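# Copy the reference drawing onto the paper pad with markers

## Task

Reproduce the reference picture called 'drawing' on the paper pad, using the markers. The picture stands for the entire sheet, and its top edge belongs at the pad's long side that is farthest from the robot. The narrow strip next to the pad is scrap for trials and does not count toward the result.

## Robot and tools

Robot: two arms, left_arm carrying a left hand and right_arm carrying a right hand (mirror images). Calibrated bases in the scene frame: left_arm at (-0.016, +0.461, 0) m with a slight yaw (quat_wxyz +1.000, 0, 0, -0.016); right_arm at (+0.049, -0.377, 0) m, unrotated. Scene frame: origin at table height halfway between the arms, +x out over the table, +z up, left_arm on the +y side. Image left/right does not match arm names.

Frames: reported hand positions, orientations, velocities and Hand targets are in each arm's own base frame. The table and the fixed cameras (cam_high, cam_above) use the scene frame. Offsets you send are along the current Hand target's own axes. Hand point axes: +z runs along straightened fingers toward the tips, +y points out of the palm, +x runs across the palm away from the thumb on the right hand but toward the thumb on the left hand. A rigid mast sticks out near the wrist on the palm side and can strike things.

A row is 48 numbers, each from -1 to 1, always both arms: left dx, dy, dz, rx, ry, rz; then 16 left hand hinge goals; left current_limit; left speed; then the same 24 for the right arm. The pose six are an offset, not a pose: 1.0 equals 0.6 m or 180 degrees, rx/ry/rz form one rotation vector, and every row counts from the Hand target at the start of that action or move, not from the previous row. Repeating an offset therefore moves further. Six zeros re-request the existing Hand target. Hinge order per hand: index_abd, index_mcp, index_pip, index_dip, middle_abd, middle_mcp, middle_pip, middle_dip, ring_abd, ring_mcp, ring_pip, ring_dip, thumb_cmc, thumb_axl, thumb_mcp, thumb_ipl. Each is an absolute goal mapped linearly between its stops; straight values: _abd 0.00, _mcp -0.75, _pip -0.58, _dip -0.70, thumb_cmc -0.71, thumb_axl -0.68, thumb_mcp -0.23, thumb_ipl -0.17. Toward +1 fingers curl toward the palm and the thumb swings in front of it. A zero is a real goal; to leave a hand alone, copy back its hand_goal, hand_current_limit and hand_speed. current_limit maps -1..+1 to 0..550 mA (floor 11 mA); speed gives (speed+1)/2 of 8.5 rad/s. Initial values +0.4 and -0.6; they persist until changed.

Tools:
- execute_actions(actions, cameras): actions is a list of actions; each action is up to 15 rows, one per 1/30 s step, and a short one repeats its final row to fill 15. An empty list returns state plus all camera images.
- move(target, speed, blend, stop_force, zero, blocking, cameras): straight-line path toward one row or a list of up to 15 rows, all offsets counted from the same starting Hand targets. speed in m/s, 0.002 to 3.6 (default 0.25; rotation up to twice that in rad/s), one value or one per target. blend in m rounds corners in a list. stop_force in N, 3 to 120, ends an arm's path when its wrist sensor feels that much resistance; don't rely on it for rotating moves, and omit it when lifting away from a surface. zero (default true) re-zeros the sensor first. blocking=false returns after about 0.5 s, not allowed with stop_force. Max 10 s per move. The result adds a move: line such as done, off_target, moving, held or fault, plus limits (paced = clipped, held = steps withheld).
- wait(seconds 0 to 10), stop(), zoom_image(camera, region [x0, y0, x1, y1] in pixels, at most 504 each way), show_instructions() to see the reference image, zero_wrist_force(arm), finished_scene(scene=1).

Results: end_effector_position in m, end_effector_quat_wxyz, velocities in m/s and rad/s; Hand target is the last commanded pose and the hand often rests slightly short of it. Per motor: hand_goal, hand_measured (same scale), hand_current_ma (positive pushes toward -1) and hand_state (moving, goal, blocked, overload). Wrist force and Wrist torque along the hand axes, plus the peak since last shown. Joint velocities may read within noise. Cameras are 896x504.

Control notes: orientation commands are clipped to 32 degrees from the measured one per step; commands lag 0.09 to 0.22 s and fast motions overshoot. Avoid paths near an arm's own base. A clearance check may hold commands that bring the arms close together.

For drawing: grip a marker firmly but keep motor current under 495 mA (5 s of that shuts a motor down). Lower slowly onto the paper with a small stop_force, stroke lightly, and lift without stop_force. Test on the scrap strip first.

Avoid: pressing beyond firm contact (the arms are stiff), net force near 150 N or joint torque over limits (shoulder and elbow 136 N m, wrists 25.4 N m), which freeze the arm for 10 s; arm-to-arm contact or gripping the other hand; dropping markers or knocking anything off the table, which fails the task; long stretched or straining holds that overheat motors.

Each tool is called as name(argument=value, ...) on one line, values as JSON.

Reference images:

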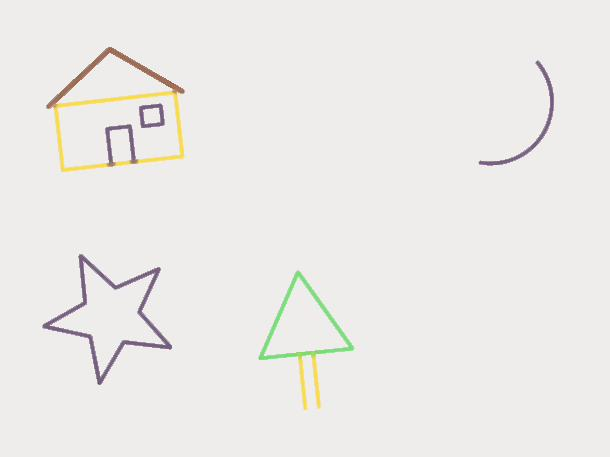

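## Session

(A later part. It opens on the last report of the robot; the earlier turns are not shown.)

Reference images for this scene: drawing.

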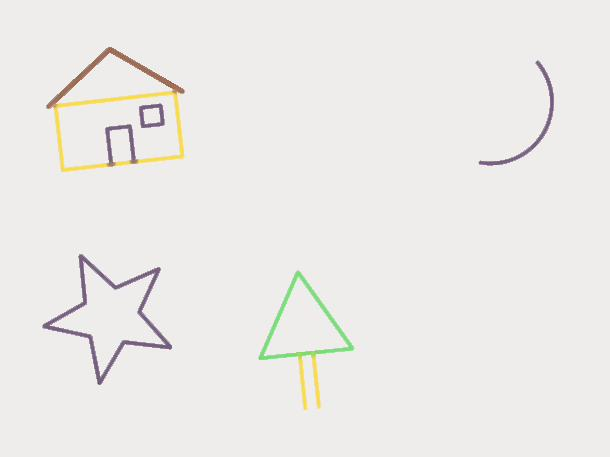

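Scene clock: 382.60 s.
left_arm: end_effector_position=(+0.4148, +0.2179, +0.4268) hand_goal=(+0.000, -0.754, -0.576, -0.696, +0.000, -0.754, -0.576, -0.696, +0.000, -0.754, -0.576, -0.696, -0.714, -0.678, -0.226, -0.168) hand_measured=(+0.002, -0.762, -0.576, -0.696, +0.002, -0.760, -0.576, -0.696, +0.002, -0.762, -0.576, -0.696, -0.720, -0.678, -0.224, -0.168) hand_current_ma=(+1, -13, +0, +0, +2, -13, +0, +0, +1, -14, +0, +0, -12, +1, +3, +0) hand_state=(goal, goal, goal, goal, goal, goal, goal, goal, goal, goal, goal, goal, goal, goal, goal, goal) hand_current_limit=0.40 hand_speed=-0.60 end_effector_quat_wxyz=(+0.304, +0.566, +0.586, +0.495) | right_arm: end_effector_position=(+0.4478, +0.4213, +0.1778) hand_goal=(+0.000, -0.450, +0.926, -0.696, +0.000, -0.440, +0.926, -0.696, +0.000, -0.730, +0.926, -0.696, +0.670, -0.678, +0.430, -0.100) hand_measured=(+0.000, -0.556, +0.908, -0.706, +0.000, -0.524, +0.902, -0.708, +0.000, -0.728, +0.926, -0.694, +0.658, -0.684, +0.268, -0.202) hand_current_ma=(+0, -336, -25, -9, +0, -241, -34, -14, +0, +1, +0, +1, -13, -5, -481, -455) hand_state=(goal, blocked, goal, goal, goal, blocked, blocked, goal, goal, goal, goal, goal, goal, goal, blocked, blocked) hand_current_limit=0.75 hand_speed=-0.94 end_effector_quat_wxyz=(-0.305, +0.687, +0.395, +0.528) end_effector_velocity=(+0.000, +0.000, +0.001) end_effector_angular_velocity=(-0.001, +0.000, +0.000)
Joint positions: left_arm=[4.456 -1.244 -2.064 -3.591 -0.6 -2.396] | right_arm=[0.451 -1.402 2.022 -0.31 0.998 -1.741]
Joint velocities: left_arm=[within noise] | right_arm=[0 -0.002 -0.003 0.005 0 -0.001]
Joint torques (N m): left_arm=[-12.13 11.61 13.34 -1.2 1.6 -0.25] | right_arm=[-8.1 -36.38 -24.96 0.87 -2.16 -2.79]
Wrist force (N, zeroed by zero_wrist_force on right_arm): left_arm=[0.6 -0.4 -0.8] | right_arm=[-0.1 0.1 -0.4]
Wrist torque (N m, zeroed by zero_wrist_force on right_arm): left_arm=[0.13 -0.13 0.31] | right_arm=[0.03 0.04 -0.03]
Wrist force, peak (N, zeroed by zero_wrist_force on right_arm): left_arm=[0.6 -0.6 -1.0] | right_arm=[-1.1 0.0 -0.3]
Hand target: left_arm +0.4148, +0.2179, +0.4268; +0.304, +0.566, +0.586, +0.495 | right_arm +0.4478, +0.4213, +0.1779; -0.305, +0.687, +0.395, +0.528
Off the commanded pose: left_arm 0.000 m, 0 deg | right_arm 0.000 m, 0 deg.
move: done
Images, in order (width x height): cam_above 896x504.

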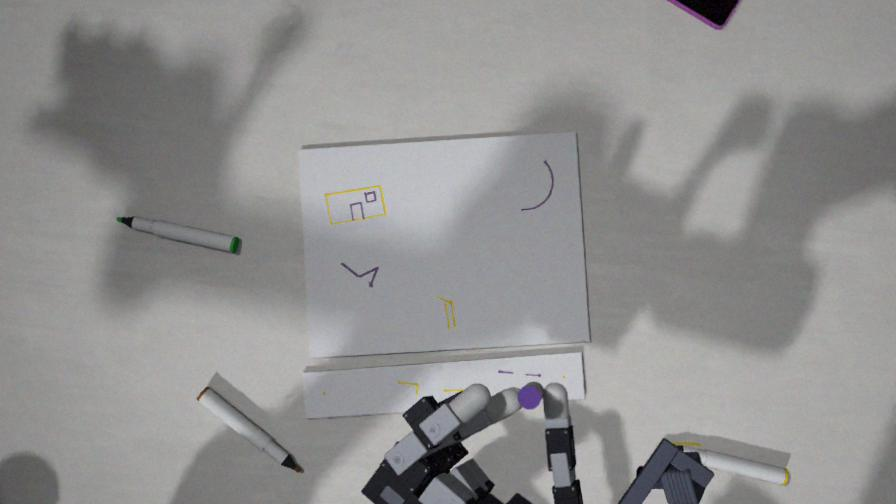

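move(target=[[0,0,0,0,0,0,0,-0.754,-0.576,-0.696,0,-0.754,-0.576,-0.696,0,-0.754,-0.576,-0.696,-0.714,-0.678,-0.226,-0.168,0.4,-0.6,-0.01254,-0.10004,0.32544,0,0,0,0,-0.45,0.927,-0.696,0,-0.44,0.927,-0.696,0,-0.73,0.927,-0.696,0.671,-0.677,0.43,-0.1,0.75,-0.94],[0,0,0,0,0,0,0,-0.754,-0.576,-0.696,0,-0.754,-0.576,-0.696,0,-0.754,-0.576,-0.696,-0.714,-0.678,-0.226,-0.168,0.4,-0.6,-0.06567,-0.10004,0.33967,0,0,0,0,-0.45,0.927,-0.696,0,-0.44,0.927,-0.696,0,-0.73,0.927,-0.696,0.671,-0.677,0.43,-0.1,0.75,-0.94]], speed=[0.25,0.12], blend=[0.01,0])

zero_wrist_force(arm="right_arm")

move(target=[0,0,0,0,0,0,0,-0.754,-0.576,-0.696,0,-0.754,-0.576,-0.696,0,-0.754,-0.576,-0.696,-0.714,-0.678,-0.226,-0.168,0.4,-0.6,-0.0242,0,0.00647,0,0,0,0,-0.45,0.927,-0.696,0,-0.44,0.927,-0.696,0,-0.73,0.927,-0.696,0.671,-0.677,0.43,-0.1,0.75,-0.94], speed=0.007, stop_force=3)

Scene clock: 387.17 s.
left_arm: end_effector_position=(+0.4148, +0.2179, +0.4268) hand_goal=(+0.000, -0.754, -0.576, -0.696, +0.000, -0.754, -0.576, -0.696, +0.000, -0.754, -0.576, -0.696, -0.714, -0.678, -0.226, -0.168) hand_measured=(+0.002, -0.762, -0.576, -0.696, +0.002, -0.760, -0.576, -0.696, +0.002, -0.762, -0.576, -0.696, -0.720, -0.678, -0.224, -0.168) hand_current_ma=(+1, -13, +0, +0, +2, -13, +0, +0, +1, -14, +0, +0, -12, +1, +3, +0) hand_state=(goal, goal, goal, goal, goal, goal, goal, goal, goal, goal, goal, goal, goal, goal, goal, goal) hand_current_limit=0.40 hand_speed=-0.60 end_effector_quat_wxyz=(+0.304, +0.566, +0.586, +0.495) | right_arm: end_effector_position=(+0.4894, +0.6131, +0.0878) hand_goal=(+0.000, -0.450, +0.926, -0.696, +0.000, -0.440, +0.926, -0.696, +0.000, -0.730, +0.926, -0.696, +0.670, -0.678, +0.430, -0.100) hand_measured=(+0.000, -0.556, +0.908, -0.706, +0.000, -0.524, +0.902, -0.708, +0.000, -0.728, +0.926, -0.694, +0.658, -0.684, +0.268, -0.202) hand_current_ma=(+0, -336, -25, -9, +0, -241, -34, -14, +0, +1, +0, +1, -13, -5, -481, -455) hand_state=(goal, blocked, goal, goal, goal, blocked, blocked, goal, goal, goal, goal, goal, goal, goal, blocked, blocked) hand_current_limit=0.75 hand_speed=-0.94 end_effector_quat_wxyz=(-0.305, +0.687, +0.395, +0.528)
Joint positions: left_arm=[4.456 -1.244 -2.064 -3.591 -0.6 -2.396] | right_arm=[0.75 -0.919 1.564 -0.374 1.285 -1.647]
Joint torques (N m): left_arm=[-10.93 12.29 13.71 -1.07 1.52 -0.13] | right_arm=[7.65 -36.06 -22.95 -3.56 1.56 2.13]
Wrist force (N, zeroed by zero_wrist_force on right_arm): left_arm=[0.3 -0.4 -0.9] | right_arm=[-0.5 0.4 0.1]
Wrist torque (N m, zeroed by zero_wrist_force on right_arm): left_arm=[0.15 -0.09 0.28] | right_arm=[0.02 0.07 -0.21]
Wrist force, peak (N, zeroed by zero_wrist_force on right_arm): left_arm=[0.7 -0.7 -1.1] | right_arm=[0.0 0.6 -1.5]
Hand target: left_arm +0.4148, +0.2179, +0.4268; +0.304, +0.566, +0.586, +0.495 | right_arm +0.4895, +0.6132, +0.0877; -0.305, +0.687, +0.395, +0.528
Off the commanded pose: left_arm 0.000 m, 0 deg | right_arm 0.000 m, 0 deg.
move: done

Wrist force sensor zeroed.

Scene clock: 389.90 s.
left_arm: end_effector_position=(+0.4148, +0.2179, +0.4268) hand_goal=(+0.000, -0.754, -0.576, -0.696, +0.000, -0.754, -0.576, -0.696, +0.000, -0.754, -0.576, -0.696, -0.714, -0.678, -0.226, -0.168) hand_measured=(+0.002, -0.762, -0.576, -0.696, +0.002, -0.760, -0.576, -0.696, +0.002, -0.762, -0.576, -0.696, -0.720, -0.678, -0.224, -0.168) hand_current_ma=(+1, -13, +0, +0, +2, -13, +0, +0, +1, -14, +0, +0, -12, +1, +3, +0) hand_state=(goal, goal, goal, goal, goal, goal, goal, goal, goal, goal, goal, goal, goal, goal, goal, goal) hand_current_limit=0.40 hand_speed=-0.60 end_effector_quat_wxyz=(+0.304, +0.566, +0.586, +0.495) | right_arm: end_effector_position=(+0.4895, +0.6132, +0.0782) hand_goal=(+0.000, -0.450, +0.926, -0.696, +0.000, -0.440, +0.926, -0.696, +0.000, -0.730, +0.926, -0.696, +0.670, -0.678, +0.430, -0.100) hand_measured=(+0.000, -0.556, +0.908, -0.706, +0.000, -0.524, +0.902, -0.708, +0.000, -0.728, +0.926, -0.694, +0.658, -0.682, +0.268, -0.202) hand_current_ma=(+0, -336, -25, -9, +0, -241, -34, -14, +0, +1, +0, +1, -13, -3, -481, -455) hand_state=(goal, blocked, goal, goal, goal, blocked, blocked, goal, goal, goal, goal, goal, goal, goal, blocked, blocked) hand_current_limit=0.75 hand_speed=-0.94 end_effector_quat_wxyz=(-0.305, +0.687, +0.395, +0.528)
Joint positions: left_arm=[4.456 -1.244 -2.064 -3.591 -0.6 -2.396] | right_arm=[0.75 -0.905 1.569 -0.393 1.285 -1.647]
Joint torques (N m): left_arm=[-11.65 11.6 13.91 -1.14 1.7 0] | right_arm=[5.53 -54.08 -22.37 1.3 1.77 1.98]
Wrist force (N, zeroed by zero_wrist_force on right_arm): left_arm=[0.5 -0.4 -0.9] | right_arm=[3.4 -0.4 -0.2]
Wrist torque (N m, zeroed by zero_wrist_force on right_arm): left_arm=[0.14 -0.13 0.31] | right_arm=[-0.03 -0.03 -0.06]
Wrist force, peak (N, zeroed by zero_wrist_force on right_arm): left_arm=[0.6 -0.7 -1.1] | right_arm=[5.1 -0.4 -0.6]
Hand target: left_arm +0.4148, +0.2179, +0.4268; +0.304, +0.566, +0.586, +0.495 | right_arm +0.4895, +0.6132, +0.0782; -0.305, +0.687, +0.395, +0.528 (not the last commanded pose)
Off the commanded pose: left_arm 0.000 m, 0 deg | right_arm 0.006 m, 0 deg.
move: contact (right_arm)

move(target=[[0,0,0,0,0,0,0,-0.754,-0.576,-0.696,0,-0.754,-0.576,-0.696,0,-0.754,-0.576,-0.696,-0.714,-0.678,-0.226,-0.168,0.4,-0.6,0.00097,0,-0.00026,0,0,0,0,-0.45,0.927,-0.696,0,-0.44,0.927,-0.696,0,-0.73,0.927,-0.696,0.671,-0.677,0.43,-0.1,0.75,-0.94],[0,0,0,0,0,0,0,-0.754,-0.576,-0.696,0,-0.754,-0.576,-0.696,0,-0.754,-0.576,-0.696,-0.714,-0.678,-0.226,-0.168,0.4,-0.6,0.00226,0.03895,0.00431,0,0,0,0,-0.45,0.927,-0.696,0,-0.44,0.927,-0.696,0,-0.73,0.927,-0.696,0.671,-0.677,0.43,-0.1,0.75,-0.94]], speed=0.03)

Scene clock: 392.20 s.
left_arm: end_effector_position=(+0.4148, +0.2179, +0.4268) hand_goal=(+0.000, -0.754, -0.576, -0.696, +0.000, -0.754, -0.576, -0.696, +0.000, -0.754, -0.576, -0.696, -0.714, -0.678, -0.226, -0.168) hand_measured=(+0.002, -0.762, -0.576, -0.696, +0.002, -0.760, -0.576, -0.696, +0.002, -0.762, -0.576, -0.696, -0.720, -0.678, -0.224, -0.168) hand_current_ma=(+1, -13, +0, +0, +2, -13, +0, +0, +1, -14, +0, +0, -12, +1, +3, +0) hand_state=(goal, goal, goal, goal, goal, goal, goal, goal, goal, goal, goal, goal, goal, goal, goal, goal) hand_current_limit=0.40 hand_speed=-0.60 end_effector_quat_wxyz=(+0.304, +0.566, +0.586, +0.495) | right_arm: end_effector_position=(+0.5109, +0.6041, +0.0788) hand_goal=(+0.000, -0.450, +0.926, -0.696, +0.000, -0.440, +0.926, -0.696, +0.000, -0.730, +0.926, -0.696, +0.670, -0.678, +0.430, -0.100) hand_measured=(+0.000, -0.556, +0.908, -0.706, +0.000, -0.524, +0.902, -0.708, +0.000, -0.728, +0.926, -0.694, +0.658, -0.682, +0.268, -0.202) hand_current_ma=(+0, -336, -25, -9, +0, -241, -34, -14, +0, +1, +0, +1, -13, -5, -481, -455) hand_state=(goal, blocked, goal, goal, goal, blocked, blocked, goal, goal, goal, goal, goal, goal, goal, blocked, blocked) hand_current_limit=0.75 hand_speed=-0.94 end_effector_quat_wxyz=(-0.305, +0.687, +0.395, +0.528)
Joint positions: left_arm=[4.456 -1.244 -2.064 -3.591 -0.6 -2.396] | right_arm=[0.711 -0.897 1.552 -0.381 1.248 -1.658]
Joint torques (N m): left_arm=[-10.21 11.23 13.63 -1.13 1.74 0] | right_arm=[-7.61 -35.18 -24.84 0.48 -2.12 -2.69]
Wrist force (N, zeroed by zero_wrist_force on right_arm): left_arm=[0.4 -0.6 -0.8] | right_arm=[0.7 -0.3 -0.3]
Wrist torque (N m, zeroed by zero_wrist_force on right_arm): left_arm=[0.11 -0.10 0.30] | right_arm=[-0.02 -0.03 0.20]
Wrist force, peak (N, zeroed by zero_wrist_force on right_arm): left_arm=[0.7 -0.6 -1.1] | right_arm=[3.8 -0.2 -0.4]
Hand target: left_arm +0.4148, +0.2179, +0.4268; +0.304, +0.566, +0.586, +0.495 | right_arm +0.5111, +0.6040, +0.0788; -0.305, +0.687, +0.395, +0.528
Off the commanded pose: left_arm 0.000 m, 0 deg | right_arm 0.000 m, 0 deg.
move: done

move(target=[0,0,0,0,0,0,0,-0.754,-0.576,-0.696,0,-0.754,-0.576,-0.696,0,-0.754,-0.576,-0.696,-0.714,-0.678,-0.226,-0.168,0.4,-0.6,-0.00881,0.02111,-0.03224,0,0,0,0,-0.45,0.927,-0.696,0,-0.44,0.927,-0.696,0,-0.73,0.927,-0.696,0.671,-0.677,0.43,-0.1,0.75,-0.94], speed=0.03)

Scene clock: 393.80 s.
left_arm: end_effector_position=(+0.4148, +0.2179, +0.4268) hand_goal=(+0.000, -0.754, -0.576, -0.696, +0.000, -0.754, -0.576, -0.696, +0.000, -0.754, -0.576, -0.696, -0.714, -0.678, -0.226, -0.168) hand_measured=(+0.002, -0.762, -0.576, -0.696, +0.002, -0.760, -0.576, -0.696, +0.002, -0.762, -0.576, -0.696, -0.720, -0.678, -0.224, -0.168) hand_current_ma=(+1, -13, +0, +0, +2, -13, +0, +0, +1, -14, +0, +0, -12, +1, +3, +0) hand_state=(goal, goal, goal, goal, goal, goal, goal, goal, goal, goal, goal, goal, goal, goal, goal, goal) hand_current_limit=0.40 hand_speed=-0.60 end_effector_quat_wxyz=(+0.304, +0.566, +0.586, +0.495) | right_arm: end_effector_position=(+0.5120, +0.5805, +0.0787) hand_goal=(+0.000, -0.450, +0.926, -0.696, +0.000, -0.440, +0.926, -0.696, +0.000, -0.730, +0.926, -0.696, +0.670, -0.678, +0.430, -0.100) hand_measured=(+0.000, -0.556, +0.908, -0.706, +0.000, -0.524, +0.902, -0.708, +0.000, -0.728, +0.926, -0.694, +0.658, -0.682, +0.268, -0.202) hand_current_ma=(+0, -336, -25, -9, +0, -241, -34, -14, +0, +1, +0, +1, -13, -5, -481, -455) hand_state=(goal, blocked, goal, goal, goal, blocked, blocked, goal, goal, goal, goal, goal, goal, goal, blocked, blocked) hand_current_limit=0.75 hand_speed=-0.94 end_effector_quat_wxyz=(-0.305, +0.687, +0.395, +0.528)
Joint positions: left_arm=[4.456 -1.244 -2.064 -3.591 -0.6 -2.396] | right_arm=[0.676 -0.931 1.615 -0.407 1.214 -1.668]
Joint torques (N m): left_arm=[-10.89 11.57 13.59 -1.47 1.75 -0.1] | right_arm=[-6.76 -56.41 -6.74 -2.9 -2.26 -2.5]
Wrist force (N, zeroed by zero_wrist_force on right_arm): left_arm=[0.6 -0.3 -1.0] | right_arm=[1.2 -0.4 -0.1]
Wrist torque (N m, zeroed by zero_wrist_force on right_arm): left_arm=[0.16 -0.13 0.31] | right_arm=[-0.02 -0.03 0.18]
Wrist force, peak (N, zeroed by zero_wrist_force on right_arm): left_arm=[0.5 -0.6 -1.3] | right_arm=[1.8 -1.0 0.0]
Hand target: left_arm +0.4148, +0.2179, +0.4268; +0.304, +0.566, +0.586, +0.495 | right_arm +0.5120, +0.5803, +0.0787; -0.305, +0.687, +0.395, +0.528
Off the commanded pose: left_arm 0.000 m, 0 deg | right_arm 0.000 m, 0 deg.
move: done

move(target=[[0,0,0,0,0,0,0,-0.754,-0.576,-0.696,0,-0.754,-0.576,-0.696,0,-0.754,-0.576,-0.696,-0.714,-0.678,-0.226,-0.168,0.4,-0.6,0.01044,0.00647,0.03767,0,0,0,0,-0.45,0.927,-0.696,0,-0.44,0.927,-0.696,0,-0.73,0.927,-0.696,0.671,-0.677,0.43,-0.1,0.75,-0.94],[0,0,0,0,0,0,0,-0.754,-0.576,-0.696,0,-0.754,-0.576,-0.696,0,-0.754,-0.576,-0.696,-0.714,-0.678,-0.226,-0.168,0.4,-0.6,0.0108,0.01078,0.0389,0,0,0,0,-0.45,0.927,-0.696,0,-0.44,0.927,-0.696,0,-0.73,0.927,-0.696,0.671,-0.677,0.43,-0.1,0.75,-0.94]], speed=0.03)

Scene clock: 395.93 s.
left_arm: end_effector_position=(+0.4148, +0.2179, +0.4268) hand_goal=(+0.000, -0.754, -0.576, -0.696, +0.000, -0.754, -0.576, -0.696, +0.000, -0.754, -0.576, -0.696, -0.714, -0.678, -0.226, -0.168) hand_measured=(+0.002, -0.762, -0.576, -0.696, +0.002, -0.760, -0.576, -0.696, +0.002, -0.762, -0.576, -0.696, -0.720, -0.678, -0.224, -0.168) hand_current_ma=(+1, -13, +0, +0, +2, -13, +0, +0, +1, -14, +0, +0, -12, +1, +3, +0) hand_state=(goal, goal, goal, goal, goal, goal, goal, goal, goal, goal, goal, goal, goal, goal, goal, goal) hand_current_limit=0.40 hand_speed=-0.60 end_effector_quat_wxyz=(+0.304, +0.566, +0.586, +0.495) | right_arm: end_effector_position=(+0.5295, +0.5980, +0.0789) hand_goal=(+0.000, -0.450, +0.926, -0.696, +0.000, -0.440, +0.926, -0.696, +0.000, -0.730, +0.926, -0.696, +0.670, -0.678, +0.430, -0.100) hand_measured=(+0.000, -0.556, +0.908, -0.706, +0.000, -0.524, +0.902, -0.708, +0.000, -0.728, +0.926, -0.694, +0.658, -0.682, +0.268, -0.202) hand_current_ma=(+0, -336, -25, -9, +0, -241, -34, -14, +0, +1, +0, +1, -13, -5, -481, -455) hand_state=(goal, blocked, goal, goal, goal, blocked, blocked, goal, goal, goal, goal, goal, goal, goal, blocked, blocked) hand_current_limit=0.75 hand_speed=-0.94 end_effector_quat_wxyz=(-0.305, +0.687, +0.395, +0.528)
Joint positions: left_arm=[4.456 -1.244 -2.064 -3.591 -0.6 -2.396] | right_arm=[0.681 -0.884 1.528 -0.367 1.219 -1.667]
Joint torques (N m): left_arm=[-11.46 11.07 13.55 -1.2 1.59 0.11] | right_arm=[-6.74 -37.03 -24.96 0.38 -2.13 -2.34]
Wrist force (N, zeroed by zero_wrist_force on right_arm): left_arm=[0.3 -0.5 -0.9] | right_arm=[1.0 -0.2 -0.1]
Wrist torque (N m, zeroed by zero_wrist_force on right_arm): left_arm=[0.13 -0.10 0.29] | right_arm=[-0.01 -0.11 0.16]
Wrist force, peak (N, zeroed by zero_wrist_force on right_arm): left_arm=[0.4 -0.7 -1.1] | right_arm=[1.6 -0.5 -0.1]
Hand target: left_arm +0.4148, +0.2179, +0.4268; +0.304, +0.566, +0.586, +0.495 | right_arm +0.5298, +0.5980, +0.0789; -0.305, +0.687, +0.395, +0.528
Off the commanded pose: left_arm 0.000 m, 0 deg | right_arm 0.000 m, 0 deg.
move: done

move(target=[[0,0,0,0,0,0,0,-0.754,-0.576,-0.696,0,-0.754,-0.576,-0.696,0,-0.754,-0.576,-0.696,-0.714,-0.678,-0.226,-0.168,0.4,-0.6,0.01288,0,-0.00345,0,0,0,0,-0.45,0.927,-0.696,0,-0.44,0.927,-0.696,0,-0.73,0.927,-0.696,0.671,-0.677,0.43,-0.1,0.75,-0.94],[0,0,0,0,0,0,0,-0.754,-0.576,-0.696,0,-0.754,-0.576,-0.696,0,-0.754,-0.576,-0.696,-0.714,-0.678,-0.226,-0.168,0.4,-0.6,0.0097,-0.07115,-0.0153,0,0,0,0,-0.45,0.927,-0.696,0,-0.44,0.927,-0.696,0,-0.73,0.927,-0.696,0.671,-0.677,0.43,-0.1,0.75,-0.94]], speed=[0.04,0.12], cameras=["cam_above"])

zoom_image(camera="cam_above", region=[320, 240, 400, 320])

Scene clock: 398.13 s.
left_arm: end_effector_position=(+0.4148, +0.2179, +0.4268) hand_goal=(+0.000, -0.754, -0.576, -0.696, +0.000, -0.754, -0.576, -0.696, +0.000, -0.754, -0.576, -0.696, -0.714, -0.678, -0.226, -0.168) hand_measured=(+0.002, -0.762, -0.576, -0.696, +0.002, -0.760, -0.576, -0.696, +0.002, -0.762, -0.576, -0.696, -0.720, -0.678, -0.224, -0.168) hand_current_ma=(+1, -13, +0, +0, +2, -13, +0, +0, +1, -14, +0, +0, -12, +1, +3, +0) hand_state=(goal, goal, goal, goal, goal, goal, goal, goal, goal, goal, goal, goal, goal, goal, goal, goal) hand_current_limit=0.40 hand_speed=-0.60 end_effector_quat_wxyz=(+0.304, +0.566, +0.586, +0.495) | right_arm: end_effector_position=(+0.4894, +0.6129, +0.0870) hand_goal=(+0.000, -0.450, +0.926, -0.696, +0.000, -0.440, +0.926, -0.696, +0.000, -0.730, +0.926, -0.696, +0.670, -0.678, +0.430, -0.100) hand_measured=(+0.000, -0.556, +0.908, -0.706, +0.000, -0.524, +0.902, -0.708, +0.000, -0.728, +0.926, -0.694, +0.658, -0.682, +0.268, -0.202) hand_current_ma=(+0, -336, -25, -9, +0, -241, -34, -14, +0, +1, +0, +1, -13, -5, -481, -455) hand_state=(goal, blocked, goal, goal, goal, blocked, blocked, goal, goal, goal, goal, goal, goal, goal, blocked, blocked) hand_current_limit=0.75 hand_speed=-0.94 end_effector_quat_wxyz=(-0.305, +0.687, +0.395, +0.528)
Joint positions: left_arm=[4.456 -1.244 -2.064 -3.591 -0.6 -2.396] | right_arm=[0.75 -0.919 1.565 -0.376 1.285 -1.647]
Joint torques (N m): left_arm=[-11.37 11.65 14.43 -1.49 1.78 -0.04] | right_arm=[7.07 -57.56 -10.97 -3.6 1.89 1.95]
Wrist force (N, zeroed by zero_wrist_force on right_arm): left_arm=[0.4 -0.5 -0.6] | right_arm=[0.0 -0.1 -0.1]
Wrist torque (N m, zeroed by zero_wrist_force on right_arm): left_arm=[0.11 -0.11 0.30] | right_arm=[0.00 0.00 0.01]
Wrist force, peak (N, zeroed by zero_wrist_force on right_arm): left_arm=[0.6 -0.7 -0.9] | right_arm=[0.6 1.1 0.2]
Hand target: left_arm +0.4148, +0.2179, +0.4268; +0.304, +0.566, +0.586, +0.495 | right_arm +0.4891, +0.6130, +0.0870; -0.305, +0.687, +0.395, +0.528
Off the commanded pose: left_arm 0.000 m, 0 deg | right_arm 0.000 m, 0 deg.
move: done
Images, in order (width x height): cam_above 896x504.

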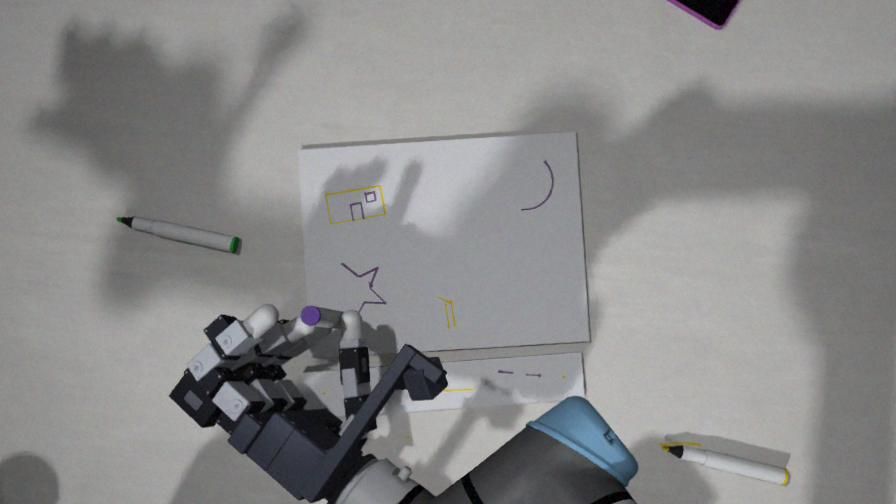

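Scaled by 6.300 from the camera's 896x504 image, which has a finer 1280x720 frame.

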